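# Free the vial from the autosampler needle and re-seat it

## Task

A vial got stuck on the autosampler needle and was pulled up out of its tray. Remove it from the needle and set it upright in the empty well. At the end, every other vial must still sit in its own well and the tray must be slid fully in. The needle bends easily and must finish straight to within 2 degrees. The task fails if the glass is struck hard or drops more than a few centimetres.

## Robot and tools

Robot: two UR7e-type arms, left_arm and right_arm. Each has a parallel two-finger gripper with a 50 mm maximum opening and a wrist camera. Cameras: cam_high, cam_low, cam_left_wrist, cam_right_wrist, each 896x504.

Frames. The scene frame has its origin at table height, midway between the arms. +z is up, +x points out over the table, and left_arm is on the +y side. Image left and right do not match these names. Bases: left_arm at (-0.010, +0.414, +0.040) m, right_arm at (+0.013, -0.489, +0.040) m. Each arm reports its hand pose, velocities and Hand target in its own base frame. Commanded offsets lie along the axes of that arm's current Hand target. On the gripper, the fingers point along +z and close along x. end_effector_position is the point between the pads; the fingertips reach 17.5 mm past it. A camera block up to 12 cm long sticks out toward the gripper's -y and turns with it.

execute_actions(actions, cameras). actions is a list of actions. Each action is a table of up to 15 rows, and each row is one 1/30 s step. A table with fewer rows repeats its last row up to 15 steps. Every row holds 18 numbers in [-1, 1], covering both arms even when only one moves: left dx, dy, dz, rx, ry, rz, left gripper position, force_limit, speed, then the same nine for the right arm. The six pose numbers are an offset, not a pose. Every row counts from the Hand target at the start of that action, so rows do not add up within an action, but each new action or call does move on again. Scale: 1.0 = 0.6 m or 180 degrees. rx, ry, rz form one rotation vector. Send six zeros to leave an arm's pose alone. Always send each gripper's intended numbers, because 0 is itself a command.

Gripper numbers. position: +1 is fully open (50 mm), about -0.65 brings the pads together, and -1 closes until something stops the fingers. force_limit: -1 is about 20 N per pad, 0 is 102 N, +1 is 185 N, and the real grip can be up to about 15 N higher. speed: -1 is 20 mm/s, 0 is 85, +1 is 150. Both force_limit and speed start at +1. A new force_limit or speed only applies when position also changes by at least 0.01. To grip more softly, open first. By default, images come back only when actions is empty; otherwise list cameras by name, ["all"], or [] for none.

move(target, speed, blend, stop_force, zero, blocking, cameras). target is either one 18-number row laid out as above or a list of up to 15 rows. Each row's offsets count from the Hand targets at the start of the move, never from the previous row. The gripper travels in a straight line and does not avoid obstacles or the other arm. speed is in m/s, 0.002 to 3.6, default 0.25; turns run at up to twice that in rad/s. blend, in m, rounds corners in a list; 0 stops at each target. stop_force, in N from 3 to 120, ends an arm's path when it feels that much push. The arm then backs off to where it was just before the push, and that becomes its new Hand target. Leave stop_force out when pulling away from a contact, and do not rely on it when the gripper rotates. zero (default true) re-zeros the force reference before the move. blocking=false returns early but cannot be combined with stop_force. Moves are capped at 10 s. The result adds a move: line whose ending is done, off_target, moving, held or fault, plus limits (paced = pose clipped, held = steps withheld).

Other tools. wait(seconds) lets the scene run. stop() brakes a running move. zoom_image(camera, region=[x0,y0,x1,y1]) enlarges part of a camera's latest image, at most 504x504 pixels. zero_wrist_force(arm) tares that arm's sensor. read_manual gives licence texts only. finished_scene(scene) ends the current scene with its number; it cannot be undone.

Results. Each arm gets end_effector_position (m), end_effector_quat_wxyz, velocities (left out when still), Hand target, joint positions and torques, and Wrist force and torque along the tool axes, in N and N m. A push shows up as force from the surface into the arm, and a third line gives the peak since the last report. object_status: 0 = fingers moving, 1 = blocked while opening, 2 = blocked while closing (a real grip), 3 = reached the commanded opening or pads met (usually nothing held). Opening in mm is about (250 - position_measured) x 0.202. Tool commands, motor temperatures and camera calibration can also appear.

Behaviour. Each control step clips commanded orientation to within 32 degrees of the measured orientation. Grippers lag behind their commands, overshoot fast moves and may settle short of the Hand target. If so, send the remaining distance as an offset. A path passing near an arm's own base can swing the elbow round violently, so route around it. A clearance check blocks commands that bring the arms too close, but contact can still happen.

Avoid. A net force of about 150 N (give or take 25) on an arm, or contact torque at a joint's limit, causes a 10 s fault stop; wrists tolerate only about 24.9 N m. Arms are stiff, so even a target slightly past a firm surface can fault. Approach slowly, using a small stop_force. Motors that reach 85 °C lock the arm for 30 to 60 s. Knocking the arms into each other, or closing one gripper on the other's fingers, can fail the task. Never let glass drop more than a few cm, never strike it hard, and keep everything on the table. Do not bend the needle: pull the vial along the needle's axis. Loose items may sometimes be nudged by outside pushes.

Each tool is called after "Call:" as name(argument=value, ...) on one line, values as JSON.

## Session

Call:
execute_actions(actions=[])

Scene clock: 0.00 s.
left_arm: end_effector_position=(+0.5531, +0.1152, +0.1200) position_measured=3 object_status=3 end_effector_quat_wxyz=(-0.266, +0.543, +0.734, +0.310) | right_arm: end_effector_position=(+0.6577, +0.5659, +0.3487) position_measured=2 object_status=3 end_effector_quat_wxyz=(+0.281, +0.893, +0.153, +0.315)
Joint positions: left_arm=[-0.371 -1.22 1.834 -1.738 -0.832 -0.843] | right_arm=[4.243 -2.522 -0.318 -1.978 0.704 2.381]
Joint velocities: within noise
Joint torques (N m): no reading
Motor temperatures (°C): left_arm=[42 42 40 38 36 35] | right_arm=[29 32 33 38 40 40]
Wrist force (N): no reading
Wrist torque (N m): no reading
Wrist force, peak (N): no reading
Hand target: left_arm +0.5531, +0.1152, +0.1200; -0.266, +0.543, +0.734, +0.310 | right_arm +0.6577, +0.5659, +0.3487; +0.281, +0.893, +0.153, +0.315
Tool commands: left_gripper/position=+1.0 left_gripper/force_limit=+1.0 left_gripper/speed=+1.0 right_gripper/position=+1.0 right_gripper/force_limit=+1.0 right_gripper/speed=+1.0

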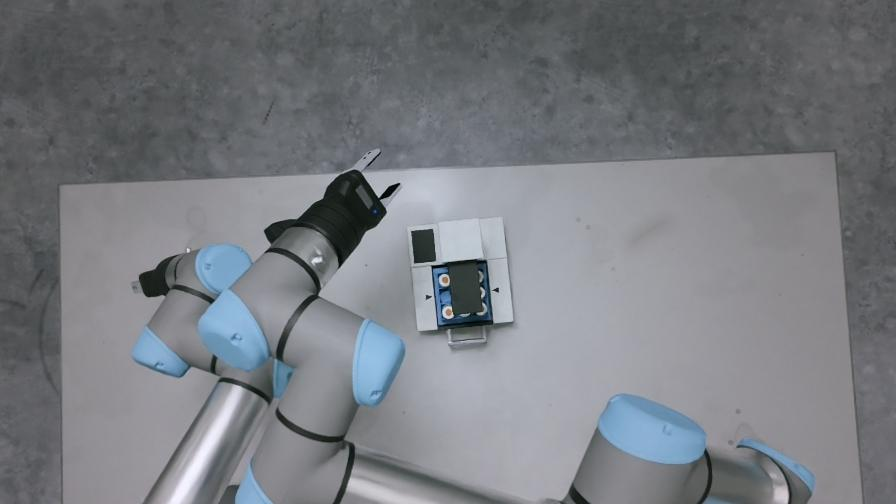

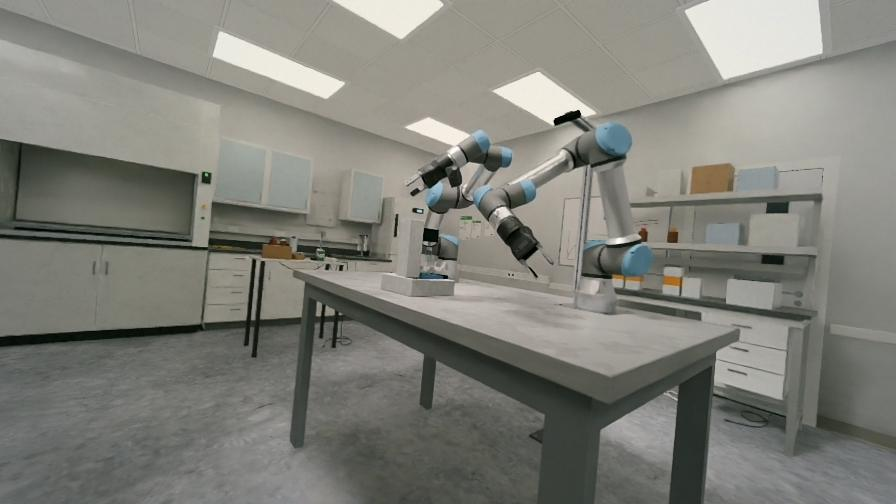

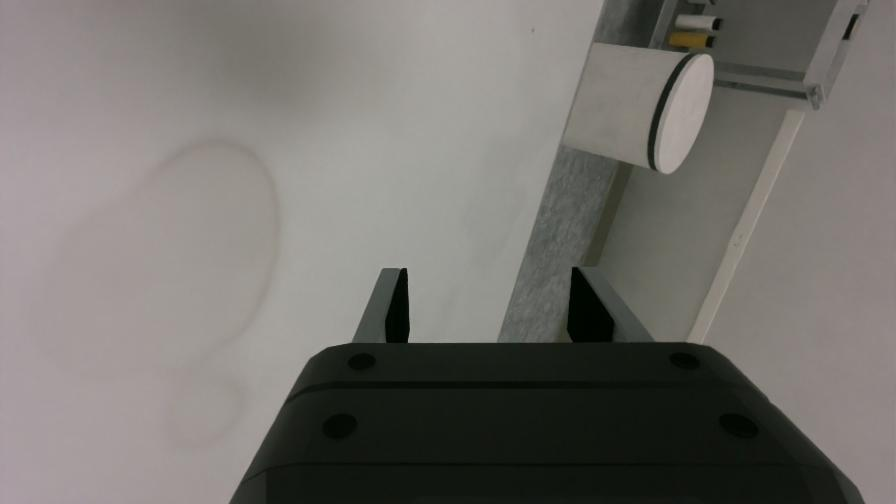

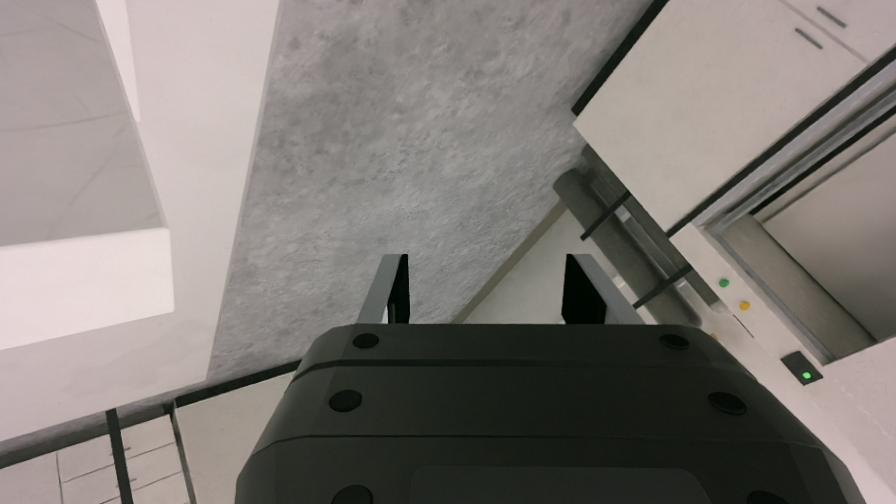

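Call:
zoom_image(camera="cam_high", region=[400, 210, 520, 355])

Call:
zoom_image(camera="cam_low", region=[370, 200, 480, 310])

Scaled by 3.476 from the camera's image (finer frame: 1280x720).

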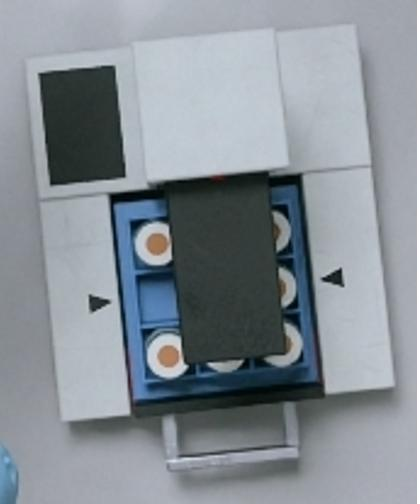

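Scaled by 4.582 from the camera's image (finer frame: 1280x720).

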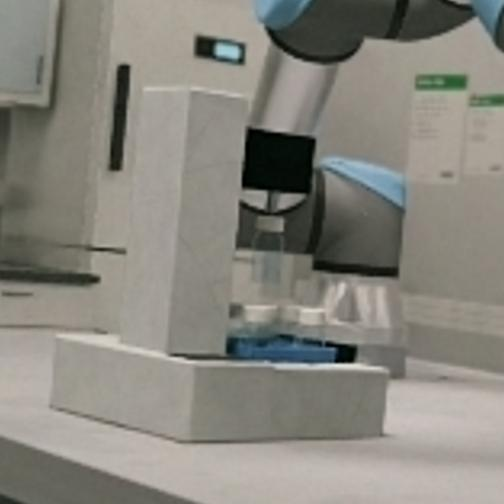

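Call:
move(target=[[0,0,0,0,0,0,1,1,1,-0.562,0.174,-0.335,0.253,0.123,0.668,1,1,1],[0,0,0,0,0,0,1,1,1,-0.7525,-0.065,-0.078,0.253,0.123,0.668,1,1,1]], speed=0.4, blend=[0.05,0], cameras=["cam_high","cam_right_wrist"])

Scene clock: 75.70 s.
left_arm: end_effector_position=(+0.5531, +0.1152, +0.1200) position_measured=3 object_status=3 end_effector_quat_wxyz=(-0.266, +0.543, +0.734, +0.310) | right_arm: end_effector_position=(+0.2829, +0.4122, +0.1400) position_measured=2 object_status=3 end_effector_quat_wxyz=(-0.453, +0.543, -0.540, +0.456)
Joint positions: left_arm=[-0.371 -1.22 1.834 -1.738 -0.832 -0.843] | right_arm=[4.973 -1.794 -2.257 -1.634 0.314 5.702]
Joint torques (N m): left_arm=[0.04 -39.3 -21.45 -2.35 1.37 0.3] | right_arm=[-6.48 13.57 21.57 -1.02 1.4 2.1]
Wrist force (N): left_arm=[-0.2 0.0 0.0] | right_arm=[0.9 7.2 -3.8]
Wrist torque (N m): left_arm=[0.00 0.04 0.00] | right_arm=[1.30 -0.11 0.30]
Wrist force, peak (N): left_arm=[-0.5 0.7 0.0] | right_arm=[1.3 9.7 -4.2]
Hand target: left_arm +0.5531, +0.1152, +0.1200; -0.266, +0.543, +0.734, +0.310 | right_arm +0.2829, +0.4122, +0.1400; -0.453, +0.543, -0.540, +0.456
Off the commanded pose: left_arm 0.000 m, 0 deg | right_arm 0.000 m, 0 deg.
move: done
cam_right_wrist: T_world_to_cam=[[0.00085, -0.99995, 0.01028, 0.41977], [-0.50339, -0.00931, -0.86401, 0.28371], [0.86406, -0.00444, -0.50337, -0.04225]] pos_world=[0.17896, 0.42221, 0.21955]

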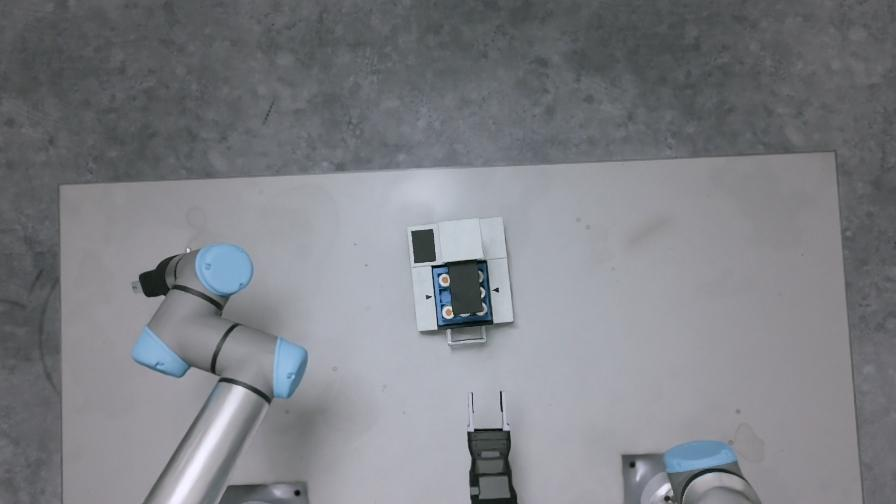

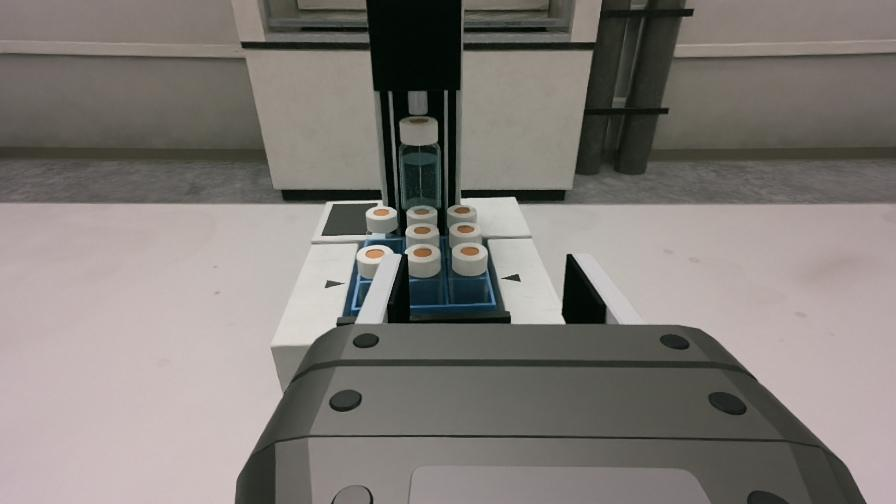

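Call:
zoom_image(camera="cam_right_wrist", region=[320, 60, 540, 330])

Call:
zoom_image(camera="cam_right_wrist", region=[375, 80, 465, 215])

Scaled by 1.867 from the camera's image (finer frame: 1280x720).

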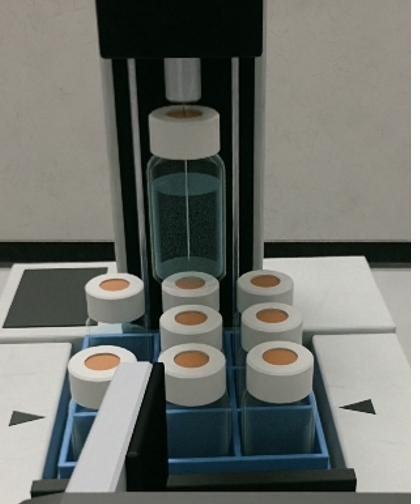

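Scaled by 3.733 from the camera's image (finer frame: 1280x720).

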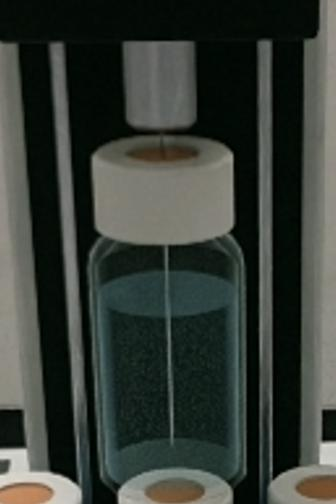

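Call:
zoom_image(camera="cam_high", region=[425, 255, 500, 350])

Call:
zoom_image(camera="cam_right_wrist", region=[330, 190, 530, 330])

Scaled by 5.305 from the camera's image (finer frame: 1280x720).

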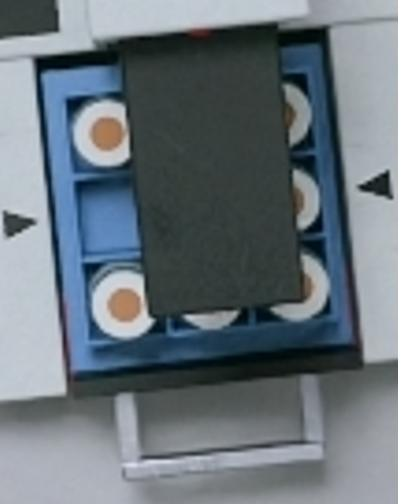

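Scaled by 2.520 from the camera's image (finer frame: 1280x720).

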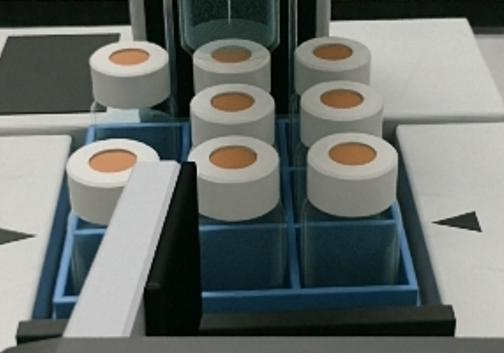

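Call:
move(target=[[-0.0618,-0.1373,-0.5020,0.6238,-0.4962,-0.1881,1,1,1,-0.043,0.0087,0.1422,-0.3523,0.3296,0.3929,1,1,1],[-0.3783,-0.2333,-0.5458,0.6238,-0.4962,-0.1881,1,1,1,-0.043,0.0087,0.1422,-0.3523,0.3296,0.3929,1,1,1]], speed=0.35, blend=[0.03,0], cameras=["all"])

Scene clock: 167.70 s.
left_arm: end_effector_position=(+0.5183, -0.0607, +0.2274) position_measured=3 object_status=3 end_effector_quat_wxyz=(-0.099, +0.217, +0.875, -0.421) | right_arm: end_effector_position=(+0.3432, +0.4308, +0.1254) position_measured=2 object_status=3 end_effector_quat_wxyz=(+0.145, -0.200, +0.958, -0.148)
Joint positions: left_arm=[-0.023 -1.215 1.536 -1.394 -2.349 -0.899] | right_arm=[4.474 -1.806 -1.866 -1.193 1.18 5.664]
Joint torques (N m): left_arm=[-13.49 -28.42 -39.1 0.09 0.01 2.3] | right_arm=[-6.62 21.53 26.61 4.64 1.55 2.04]
Wrist force (N): left_arm=[1.9 2.3 1.8] | right_arm=[2.4 4.9 -2.6]
Wrist torque (N m): left_arm=[0.18 -0.28 0.29] | right_arm=[0.71 -0.41 0.29]
Wrist force, peak (N): left_arm=[4.5 3.5 3.0] | right_arm=[1.4 8.3 -4.1]
Hand target: left_arm +0.5183, -0.0607, +0.2273; -0.099, +0.218, +0.875, -0.421 (not the last commanded pose) | right_arm +0.3432, +0.4308, +0.1254; +0.145, -0.200, +0.958, -0.148 (not the last commanded pose)
Off the commanded pose: left_arm 0.255 m, 49 deg | right_arm 0.025 m, 31 deg.
move: held (left_arm; a check stopped the path), off_target (right_arm; braked when a check withheld steps of left_arm); path passed 0 of 2 targets; limits=held
pose unreachable (left arm): on one or more control steps of this call, first in action 0 (counted from 0), this arm could not follow its commanded pose, so it was not sent that pose on those steps. It may still have moved: this result reports where it is.
cause: moving toward the commanded pose would bring two parts of the arm too close to each other (its gripper and another part of the arm, with joints 4 (wrist 1) to 6 (wrist 3) between them, 16 mm apart when it was first held).
cam_left_wrist: T_world_to_cam=[[-0.88696, 0.46107, -0.02685, 0.50488], [0.40239, 0.74291, -0.53494, -0.01837], [-0.2267, -0.48528, -0.84446, 0.41223]] pos_world=[0.54865, -0.01909, 0.35184]
cam_right_wrist: T_world_to_cam=[[-0.87669, -0.4294, -0.21689, 0.52246], [-0.43867, 0.89863, -0.00597, -0.21936], [0.19747, 0.08991, -0.97618, 0.14587]] pos_world=[0.33301, 0.40836, 0.2544]

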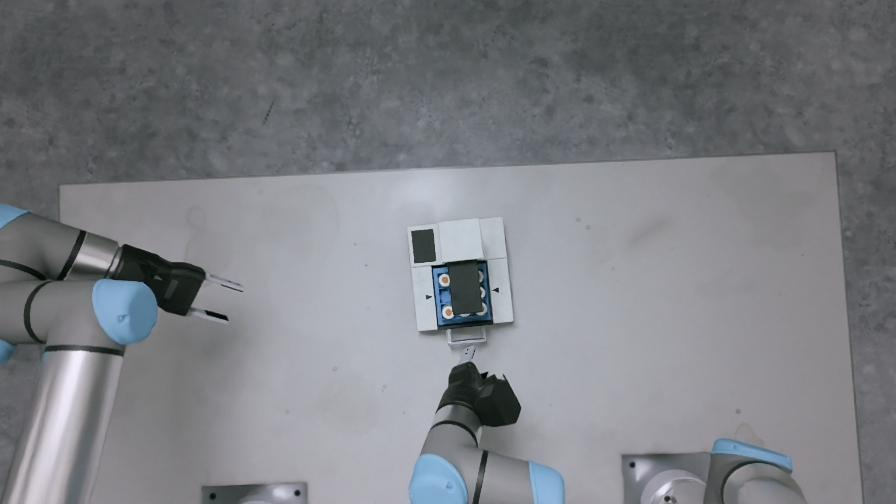

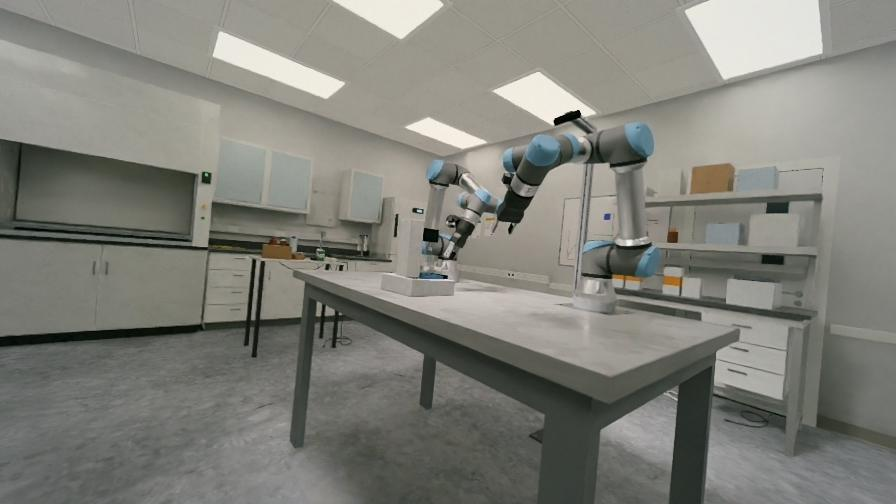

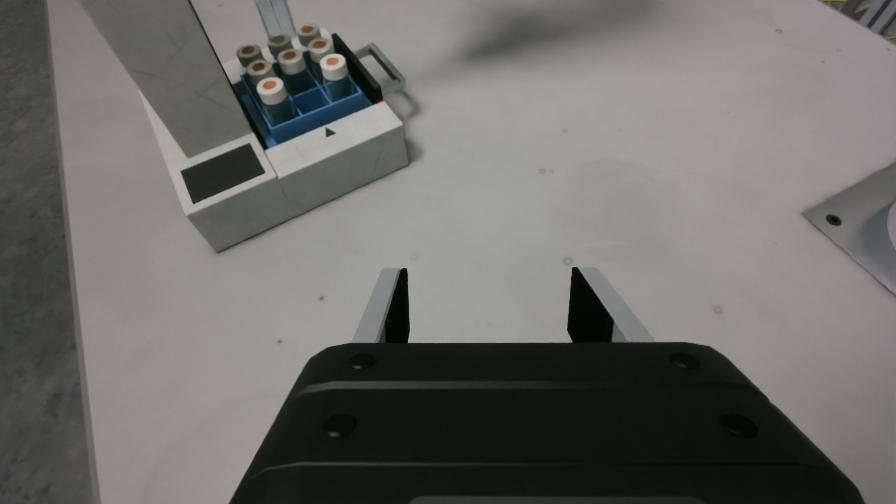

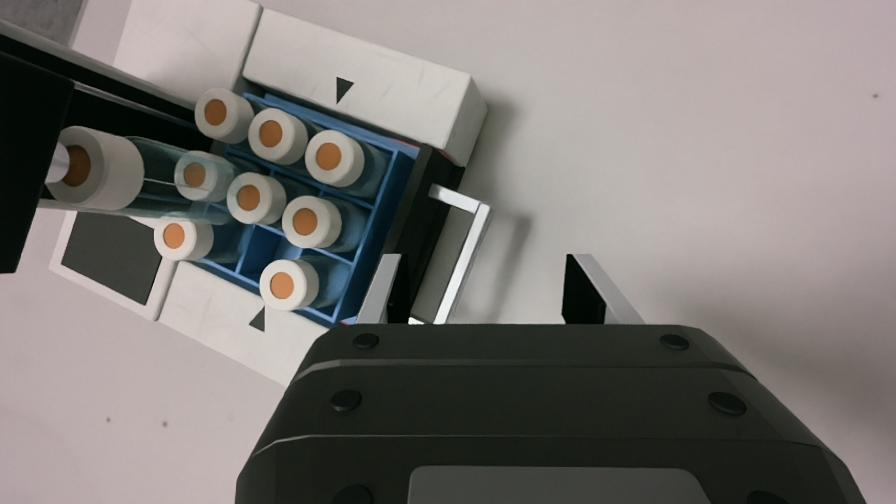

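Call:
move(target=[0,0,0,0,0,0,1,1,1,-0.0425,-0.0087,0.0232,-0.0984,0.0902,0.1083,1,1,1], speed=0.3, cameras=["cam_high","cam_left_wrist","cam_right_wrist"])

Call:
zoom_image(camera="cam_left_wrist", region=[200, 0, 440, 240])

Scene clock: 251.97 s.
left_arm: end_effector_position=(+0.5183, -0.0607, +0.2273) position_measured=3 object_status=3 end_effector_quat_wxyz=(-0.099, +0.218, +0.875, -0.421) | right_arm: end_effector_position=(+0.3721, +0.4339, +0.1201) position_measured=2 object_status=3 end_effector_quat_wxyz=(+0.000, -0.033, +0.999, +0.000)
Joint positions: left_arm=[-0.023 -1.215 1.536 -1.394 -2.349 -0.899] | right_arm=[4.239 -1.844 -1.811 -1.058 1.57 5.744]
Joint torques (N m): left_arm=[-12.87 -28.76 -38.38 0.19 0.1 1.7] | right_arm=[-6.35 24.85 27.71 4.98 2.72 2.08]
Wrist force (N): left_arm=[2.0 2.3 1.8] | right_arm=[2.0 3.3 -1.5]
Wrist torque (N m): left_arm=[0.17 -0.28 0.28] | right_arm=[0.44 -0.36 0.17]
Wrist force, peak (N): left_arm=[2.2 2.7 2.3] | right_arm=[2.2 5.7 -2.7]
Hand target: left_arm +0.5183, -0.0607, +0.2273; -0.099, +0.218, +0.875, -0.421 | right_arm +0.3721, +0.4339, +0.1200; +0.000, -0.033, +0.999, +0.000
Off the commanded pose: left_arm 0.000 m, 0 deg | right_arm 0.000 m, 0 deg.
move: done
cam_left_wrist: T_world_to_cam=[[-0.88685, 0.46128, -0.02673, 0.50478], [0.40256, 0.74296, -0.53474, -0.01859], [-0.22681, -0.48499, -0.84459, 0.41226]] pos_world=[0.54865, -0.01909, 0.35174]
cam_right_wrist: T_world_to_cam=[[-0.99753, -0.07021, 0.00002, 0.41094], [-0.0659, 0.93631, 0.34493, -0.4068], [-0.02424, 0.34408, -0.93863, 0.10237]] pos_world=[0.3856, 0.37452, 0.2364]

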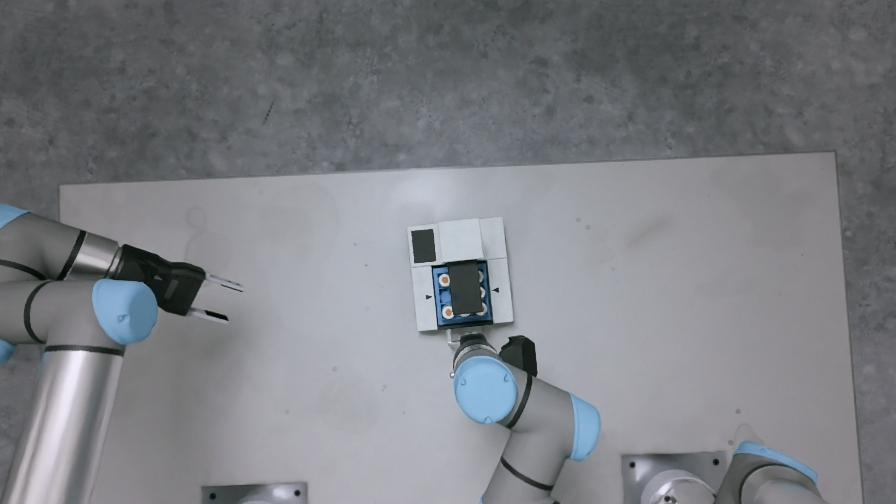

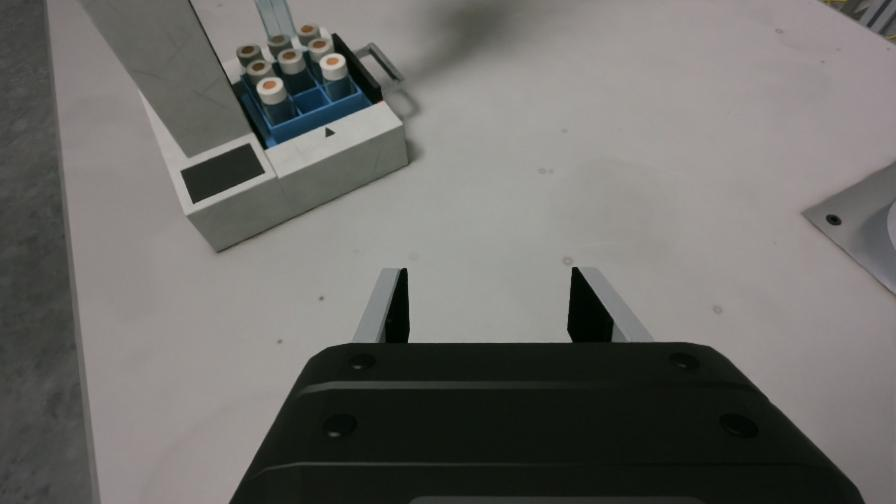

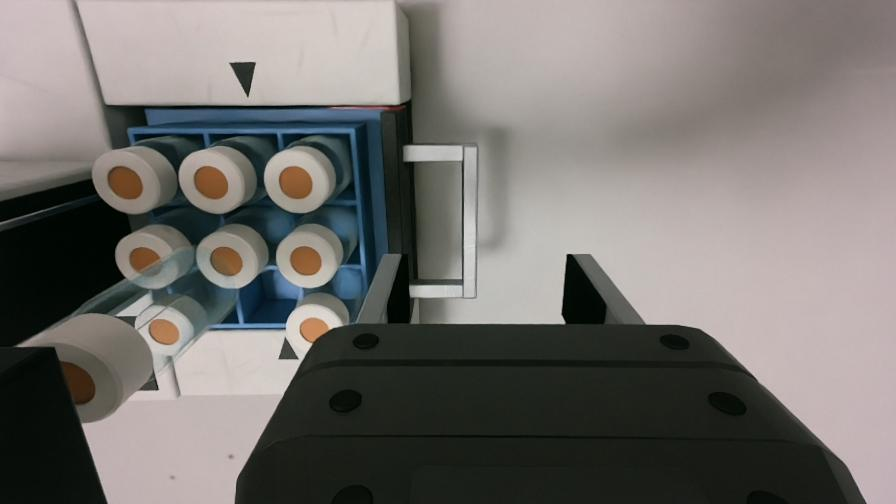

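Scaled by 2.100 from the camera's image (finer frame: 1280x720).

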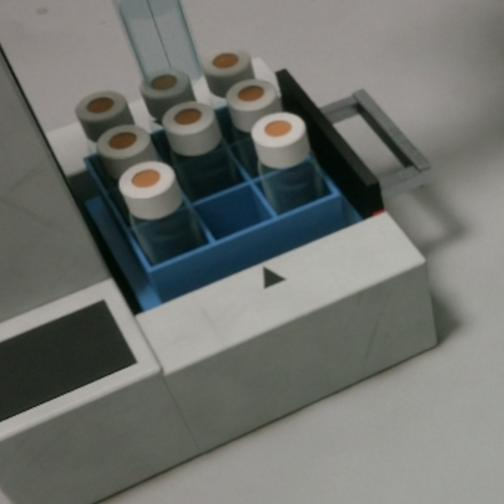

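Call:
move(target=[[0,0,0,0,0,0,1,1,1,0,0,0.08,0,0,0,0,-1,0],[0,0,0,0,0,0,1,1,1,0,0,0.1867,0,0,0,0,-1,0]], speed=[0.2,0.08], blend=[0.01,0], stop_force=12, cameras=["cam_left_wrist","cam_right_wrist"])

Call:
zoom_image(camera="cam_left_wrist", region=[200, 0, 440, 240])

Scene clock: 280.23 s.
left_arm: end_effector_position=(+0.5183, -0.0607, +0.2273) position_measured=3 object_status=3 end_effector_quat_wxyz=(-0.099, +0.218, +0.875, -0.421) | right_arm: end_effector_position=(+0.3721, +0.4339, +0.0080) position_measured=152 object_status=3 end_effector_quat_wxyz=(+0.000, -0.033, +0.999, +0.000)
Joint positions: left_arm=[-0.023 -1.215 1.536 -1.394 -2.349 -0.899] | right_arm=[4.239 -2.012 -1.924 -0.777 1.571 5.744]
Joint torques (N m): left_arm=[-13.26 -28.63 -37.81 0.04 0.12 1.89] | right_arm=[-8.09 27.38 10.56 5.15 -1.69 -2.14]
Wrist force (N): left_arm=[1.8 2.3 1.8] | right_arm=[2.1 3.6 -1.1]
Wrist torque (N m): left_arm=[0.18 -0.26 0.28] | right_arm=[0.49 -0.38 0.15]
Wrist force, peak (N): left_arm=[1.9 2.9 2.1] | right_arm=[2.4 3.5 -2.5]
Hand target: left_arm +0.5183, -0.0607, +0.2273; -0.099, +0.218, +0.875, -0.421 | right_arm +0.3721, +0.4339, +0.0080; +0.000, -0.033, +0.999, +0.000
Off the commanded pose: left_arm 0.000 m, 0 deg | right_arm 0.000 m, 0 deg.
move: done
cam_left_wrist: T_world_to_cam=[[-0.88685, 0.46129, -0.02673, 0.50478], [0.40257, 0.74296, -0.53474, -0.01859], [-0.22681, -0.48499, -0.84459, 0.41226]] pos_world=[0.54865, -0.01909, 0.35174]
cam_right_wrist: T_world_to_cam=[[-0.99756, -0.06987, 0.00024, 0.41079], [-0.0655, 0.93627, 0.34512, -0.3682], [-0.02434, 0.34426, -0.93856, -0.00285]] pos_world=[0.3856, 0.37442, 0.1243]

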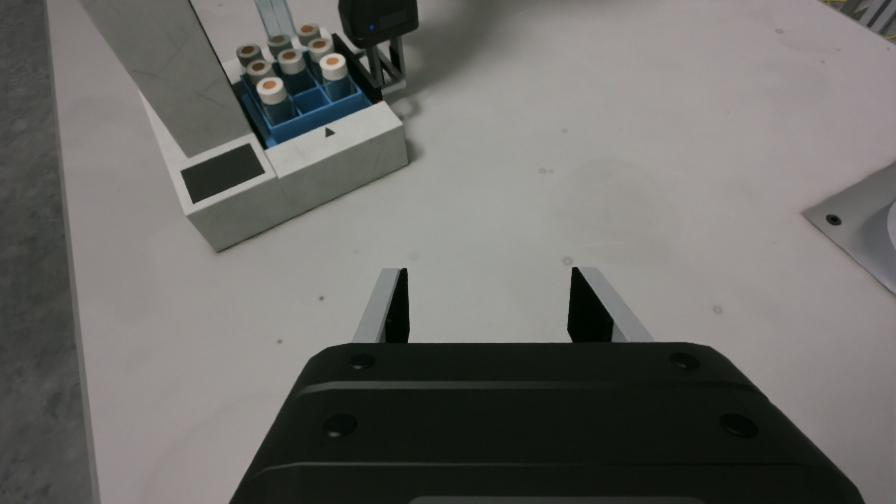

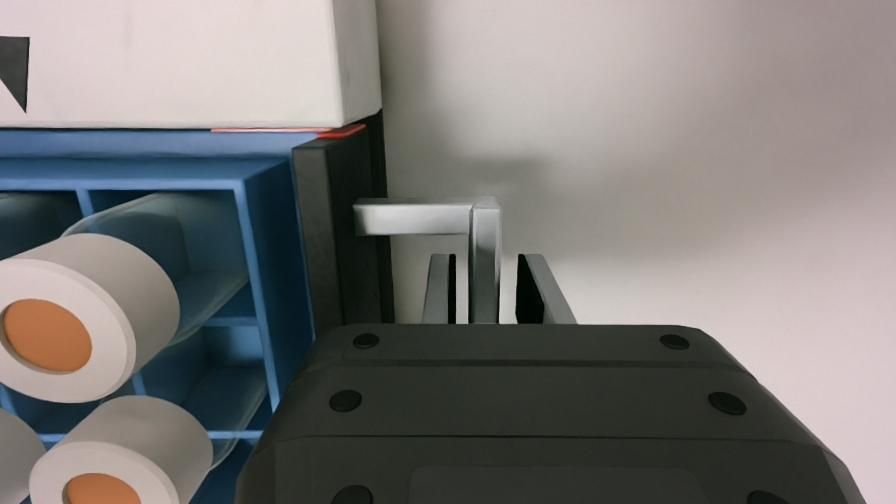

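Scaled by 2.100 from the camera's image (finer frame: 1280x720).

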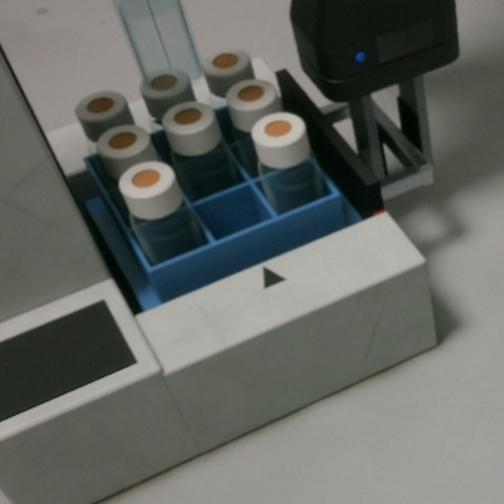

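Call:
move(target=[0,0,0,0,0,0,1,1,1,0,0,0,0,0,0,-1,-0.7,-0.9])

Call:
move(target=[0,0,0,0,0,0,1,1,1,0.16,0,0,0,0,0,-1,-0.7,-0.9], speed=0.06, stop_force=30, cameras=["cam_high","cam_left_wrist","cam_right_wrist"])

Scene clock: 285.83 s.
left_arm: end_effector_position=(+0.5183, -0.0607, +0.2273) position_measured=3 object_status=3 end_effector_quat_wxyz=(-0.099, +0.218, +0.875, -0.421) | right_arm: end_effector_position=(+0.3721, +0.4339, +0.0080) position_measured=211 object_status=0 end_effector_quat_wxyz=(+0.000, -0.033, +0.999, +0.000)
Joint positions: left_arm=[-0.023 -1.215 1.536 -1.394 -2.349 -0.899] | right_arm=[4.239 -2.012 -1.924 -0.777 1.571 5.744]
Joint torques (N m): left_arm=[-13.34 -28.74 -38.53 0.15 0.01 1.9] | right_arm=[-3.54 28.44 11.48 1.12 1.25 -1.95]
Wrist force (N): left_arm=[1.9 2.5 1.6] | right_arm=[-1.1 5.9 0.6]
Wrist torque (N m): left_arm=[0.20 -0.28 0.28] | right_arm=[0.49 -0.36 -0.07]
Wrist force, peak (N): left_arm=[2.1 2.8 1.9] | right_arm=[-1.4 6.3 -0.1]
Hand target: left_arm +0.5183, -0.0607, +0.2273; -0.099, +0.218, +0.875, -0.421 | right_arm +0.3721, +0.4339, +0.0080; +0.000, -0.033, +0.999, +0.000
Off the commanded pose: left_arm 0.000 m, 0 deg | right_arm 0.000 m, 0 deg.
move: done

Scene clock: 288.63 s.
left_arm: end_effector_position=(+0.5183, -0.0607, +0.2273) position_measured=3 object_status=3 end_effector_quat_wxyz=(-0.099, +0.218, +0.875, -0.421) | right_arm: end_effector_position=(+0.2763, +0.4276, +0.0080) position_measured=211 object_status=2 end_effector_quat_wxyz=(+0.000, -0.033, +0.999, +0.000)
Joint positions: left_arm=[-0.023 -1.215 1.536 -1.394 -2.349 -0.899] | right_arm=[4.404 -1.898 -2.106 -0.709 1.571 5.909]
Joint torques (N m): left_arm=[-13.49 -29.06 -38.2 0.15 0.08 1.92] | right_arm=[10.05 49.34 13.29 6.36 -0.75 2.17]
Wrist force (N): left_arm=[1.7 2.5 1.8] | right_arm=[-2.3 0.1 8.0]
Wrist torque (N m): left_arm=[0.21 -0.24 0.28] | right_arm=[0.30 -0.34 -0.06]
Wrist force, peak (N): left_arm=[2.3 2.6 2.0] | right_arm=[-3.2 9.6 -6.0]
Hand target: left_arm +0.5183, -0.0607, +0.2273; -0.099, +0.218, +0.875, -0.421 | right_arm +0.2763, +0.4276, +0.0080; +0.000, -0.033, +0.999, +0.000
Off the commanded pose: left_arm 0.000 m, 0 deg | right_arm 0.000 m, 0 deg.
move: done
cam_left_wrist: T_world_to_cam=[[-0.88685, 0.46129, -0.02673, 0.50478], [0.40257, 0.74296, -0.53474, -0.01859], [-0.22681, -0.48499, -0.84459, 0.41226]] pos_world=[0.54865, -0.01909, 0.35174]
cam_right_wrist: T_world_to_cam=[[-0.99756, -0.06987, 0.00024, 0.31479], [-0.0655, 0.93627, 0.34512, -0.36858], [-0.02434, 0.34426, -0.93856, -0.00301]] pos_world=[0.2898, 0.36812, 0.1243]

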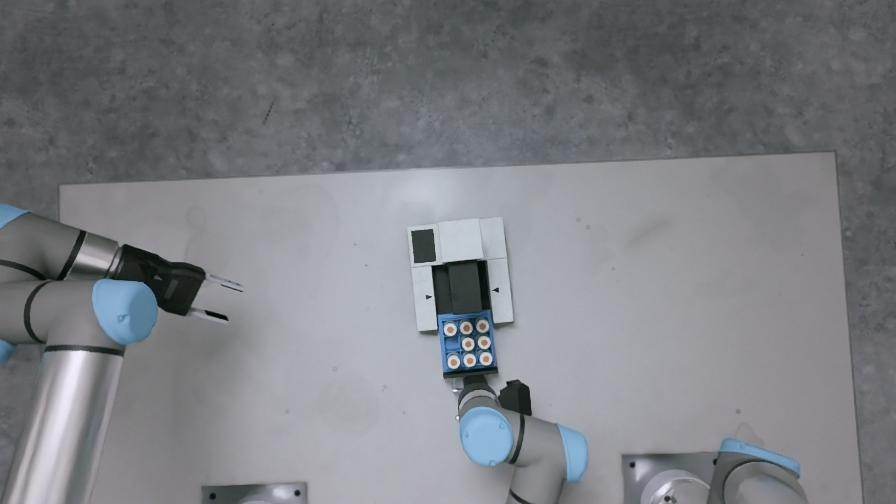

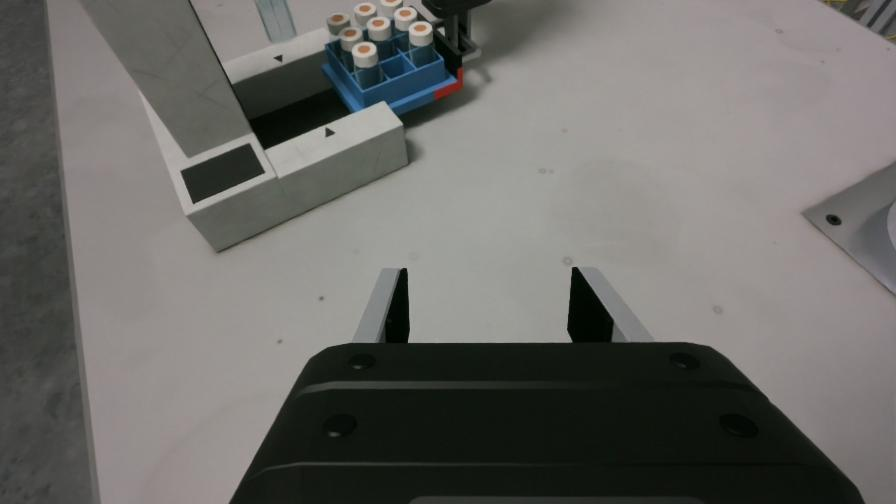

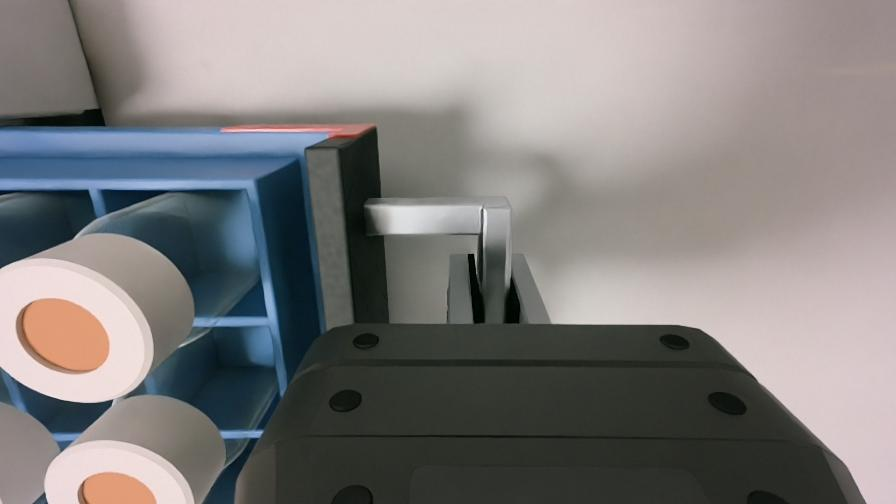

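Call:
move(target=[0,0,0,0,0,0,1,1,1,0,0,0,0,0,0,0,-0.7,-0.9])

Call:
move(target=[[0,0,0,0,0,0,1,1,1,0,0,-0.32,0,0,0,0,-0.7,-0.9],[0,0,0,0,0,0,1,1,1,-0.2239,0.1774,-0.32,0.4875,-0.1306,-0.1306,0,-0.7,-0.9],[0,0,0,0,0,0,1,1,1,-0.2239,0.1774,-0.2383,0.4875,-0.1306,-0.1306,0.67,-0.7,-0.5]], speed=[0.25,0.3,0.15], blend=[0.03,0.02,0], cameras=["cam_high","cam_left_wrist","cam_right_wrist"])

Scene clock: 320.57 s.
left_arm: end_effector_position=(+0.5183, -0.0607, +0.2273) position_measured=3 object_status=3 end_effector_quat_wxyz=(-0.099, +0.218, +0.875, -0.421) | right_arm: end_effector_position=(+0.2763, +0.4276, +0.0081) position_measured=152 object_status=3 end_effector_quat_wxyz=(+0.000, -0.033, +0.999, +0.000)
Joint positions: left_arm=[-0.023 -1.215 1.536 -1.394 -2.349 -0.899] | right_arm=[4.404 -1.898 -2.106 -0.709 1.571 5.909]
Joint torques (N m): left_arm=[-13.15 -28.46 -37.77 0.07 -0.05 1.68] | right_arm=[-0.32 30.03 13.35 0.64 -0.88 0.96]
Wrist force (N): left_arm=[2.3 2.6 1.7] | right_arm=[2.0 3.1 -1.5]
Wrist torque (N m): left_arm=[0.22 -0.34 0.28] | right_arm=[0.39 -0.38 0.17]
Wrist force, peak (N): left_arm=[2.3 2.8 1.9] | right_arm=[-2.3 0.1 9.6]
Hand target: left_arm +0.5183, -0.0607, +0.2273; -0.099, +0.218, +0.875, -0.421 | right_arm +0.2763, +0.4276, +0.0080; +0.000, -0.033, +0.999, +0.000
Off the commanded pose: left_arm 0.000 m, 0 deg | right_arm 0.000 m, 0 deg.
move: done

Scene clock: 325.70 s.
left_arm: end_effector_position=(+0.5183, -0.0607, +0.2273) position_measured=3 object_status=3 end_effector_quat_wxyz=(-0.099, +0.218, +0.875, -0.421) | right_arm: end_effector_position=(+0.4034, +0.5427, +0.1510) position_measured=52 object_status=3 end_effector_quat_wxyz=(+0.205, -0.206, +0.677, -0.677)
Joint positions: left_arm=[-0.023 -1.215 1.536 -1.394 -2.349 -0.899] | right_arm=[4.55 -2.806 -0.468 -3.009 0.819 6.282]
Joint torques (N m): left_arm=[-13.38 -28.61 -38.62 0.2 -0.09 1.69] | right_arm=[-8.2 54.34 26.29 -3.83 2.99 1.96]
Wrist force (N): left_arm=[2.0 2.6 1.6] | right_arm=[0.8 7.6 -4.5]
Wrist torque (N m): left_arm=[0.23 -0.29 0.28] | right_arm=[1.37 -0.11 0.31]
Wrist force, peak (N): left_arm=[2.1 2.8 2.1] | right_arm=[0.8 8.9 -4.4]
Hand target: left_arm +0.5183, -0.0607, +0.2273; -0.099, +0.218, +0.875, -0.421 | right_arm +0.4034, +0.5427, +0.1510; +0.205, -0.205, +0.677, -0.677
Off the commanded pose: left_arm 0.000 m, 0 deg | right_arm 0.000 m, 0 deg.
joint sent to its limit (right arm) — joint 6 (wrist 3), upper limit. The joint targets still meet the commanded pose.
move: done
cam_left_wrist: T_world_to_cam=[[-0.88685, 0.46129, -0.02673, 0.50478], [0.40257, 0.74296, -0.53474, -0.01859], [-0.22681, -0.48499, -0.84459, 0.41226]] pos_world=[0.54865, -0.01909, 0.35174]
cam_right_wrist: T_world_to_cam=[[-0.83136, -0.55572, 0.00511, 0.64555], [-0.19624, 0.28496, -0.93824, 0.08253], [0.51994, -0.78101, -0.34595, 0.39628]] pos_world=[0.34683, 0.64473, 0.21123]

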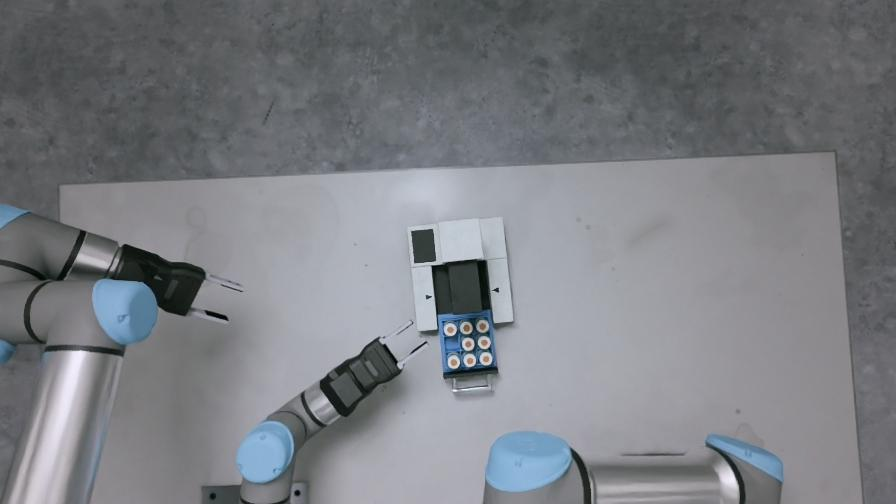

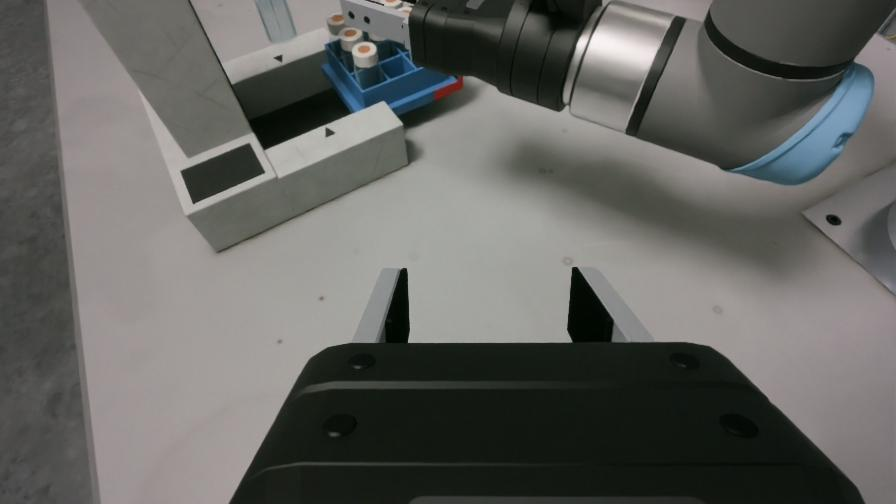

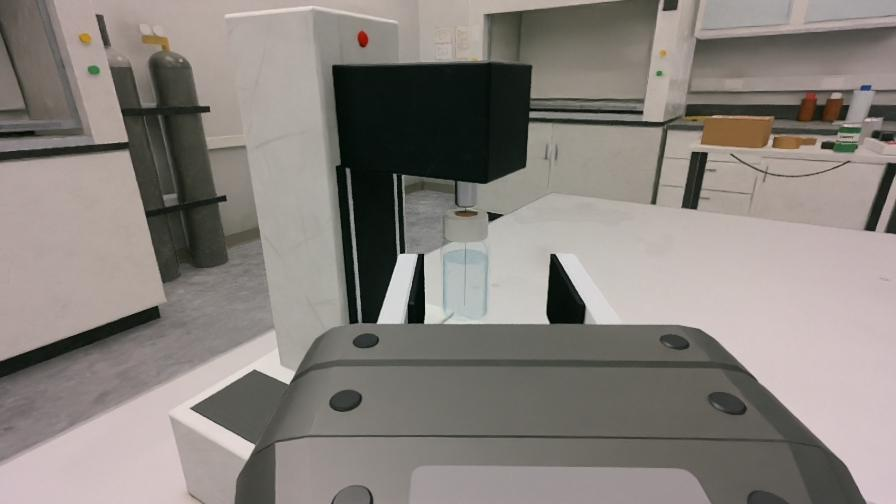

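Call:
zoom_image(camera="cam_right_wrist", region=[390, 150, 540, 330])

Scaled by 2.800 from the camera's image (finer frame: 1280x720).

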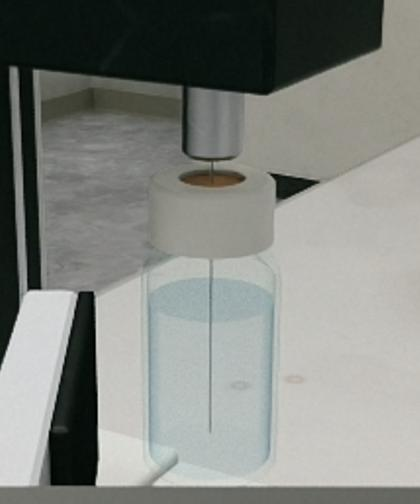

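Call:
move(target=[0,0,0,0,0,0,1,1,1,-0.0037,0,0.1417,-0.01667,0,0,0.67,-0.7,-0.5], speed=0.12, cameras=["cam_left_wrist","cam_right_wrist"])

Call:
zoom_image(camera="cam_right_wrist", region=[380, 170, 600, 330])

Scene clock: 372.73 s.
left_arm: end_effector_position=(+0.5183, -0.0607, +0.2273) position_measured=3 object_status=3 end_effector_quat_wxyz=(-0.099, +0.218, +0.875, -0.421) | right_arm: end_effector_position=(+0.4524, +0.4733, +0.1510) position_measured=52 object_status=3 end_effector_quat_wxyz=(+0.200, -0.211, +0.694, -0.659) end_effector_velocity=(+0.000, +0.000, +0.002) end_effector_angular_velocity=(+0.005, +0.000, +0.000)
Joint positions: left_arm=[-0.023 -1.215 1.536 -1.394 -2.349 -0.899] | right_arm=[4.469 -2.59 -0.866 -2.75 0.739 6.226]
Joint velocities: left_arm=[within noise] | right_arm=[0 0.005 -0.003 0.003 -0.001 -0.001]
Joint torques (N m): left_arm=[-13.14 -29.31 -38 0.06 -0.18 1.17] | right_arm=[-7.39 73.36 12.32 0.74 -2.38 -2.06]
Wrist force (N): left_arm=[1.9 2.6 1.9] | right_arm=[1.0 7.9 -4.5]
Wrist torque (N m): left_arm=[0.23 -0.26 0.28] | right_arm=[1.41 -0.17 0.41]
Wrist force, peak (N): left_arm=[2.0 3.0 2.0] | right_arm=[1.0 8.4 -5.4]
Hand target: left_arm +0.5183, -0.0607, +0.2273; -0.099, +0.218, +0.875, -0.421 | right_arm +0.4525, +0.4732, +0.1510; +0.200, -0.211, +0.694, -0.659
Off the commanded pose: left_arm 0.000 m, 0 deg | right_arm 0.000 m, 0 deg.
move: done
cam_left_wrist: T_world_to_cam=[[-0.88685, 0.46129, -0.02673, 0.50478], [0.40257, 0.74296, -0.53474, -0.01859], [-0.22681, -0.48499, -0.84459, 0.41226]] pos_world=[0.54865, -0.01909, 0.35174]
cam_right_wrist: T_world_to_cam=[[-0.83134, -0.55575, 0.00446, 0.64786], [-0.22231, 0.32516, -0.91916, 0.10189], [0.50937, -0.76512, -0.39387, 0.32111]] pos_world=[0.39768, 0.57261, 0.21724]

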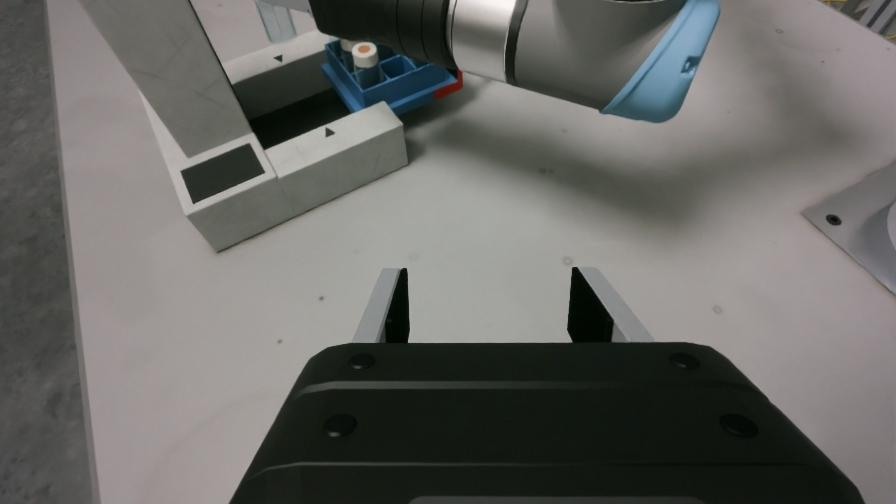

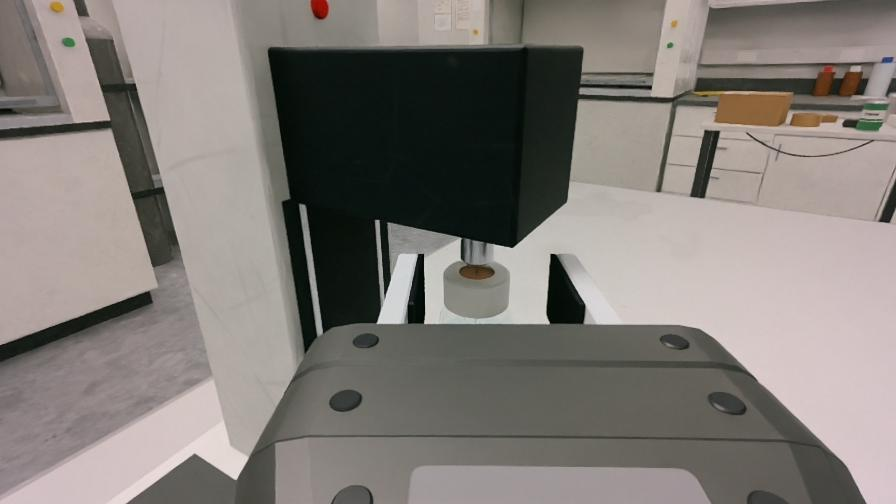

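Scaled by 2.291 from the camera's image (finer frame: 1280x720).

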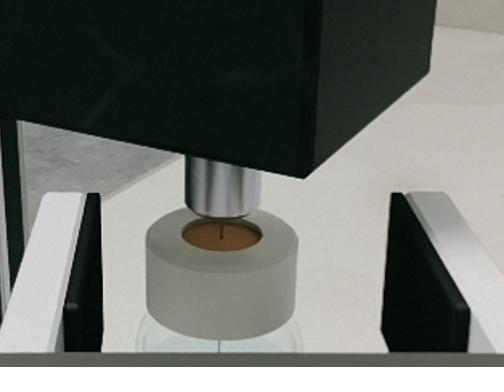

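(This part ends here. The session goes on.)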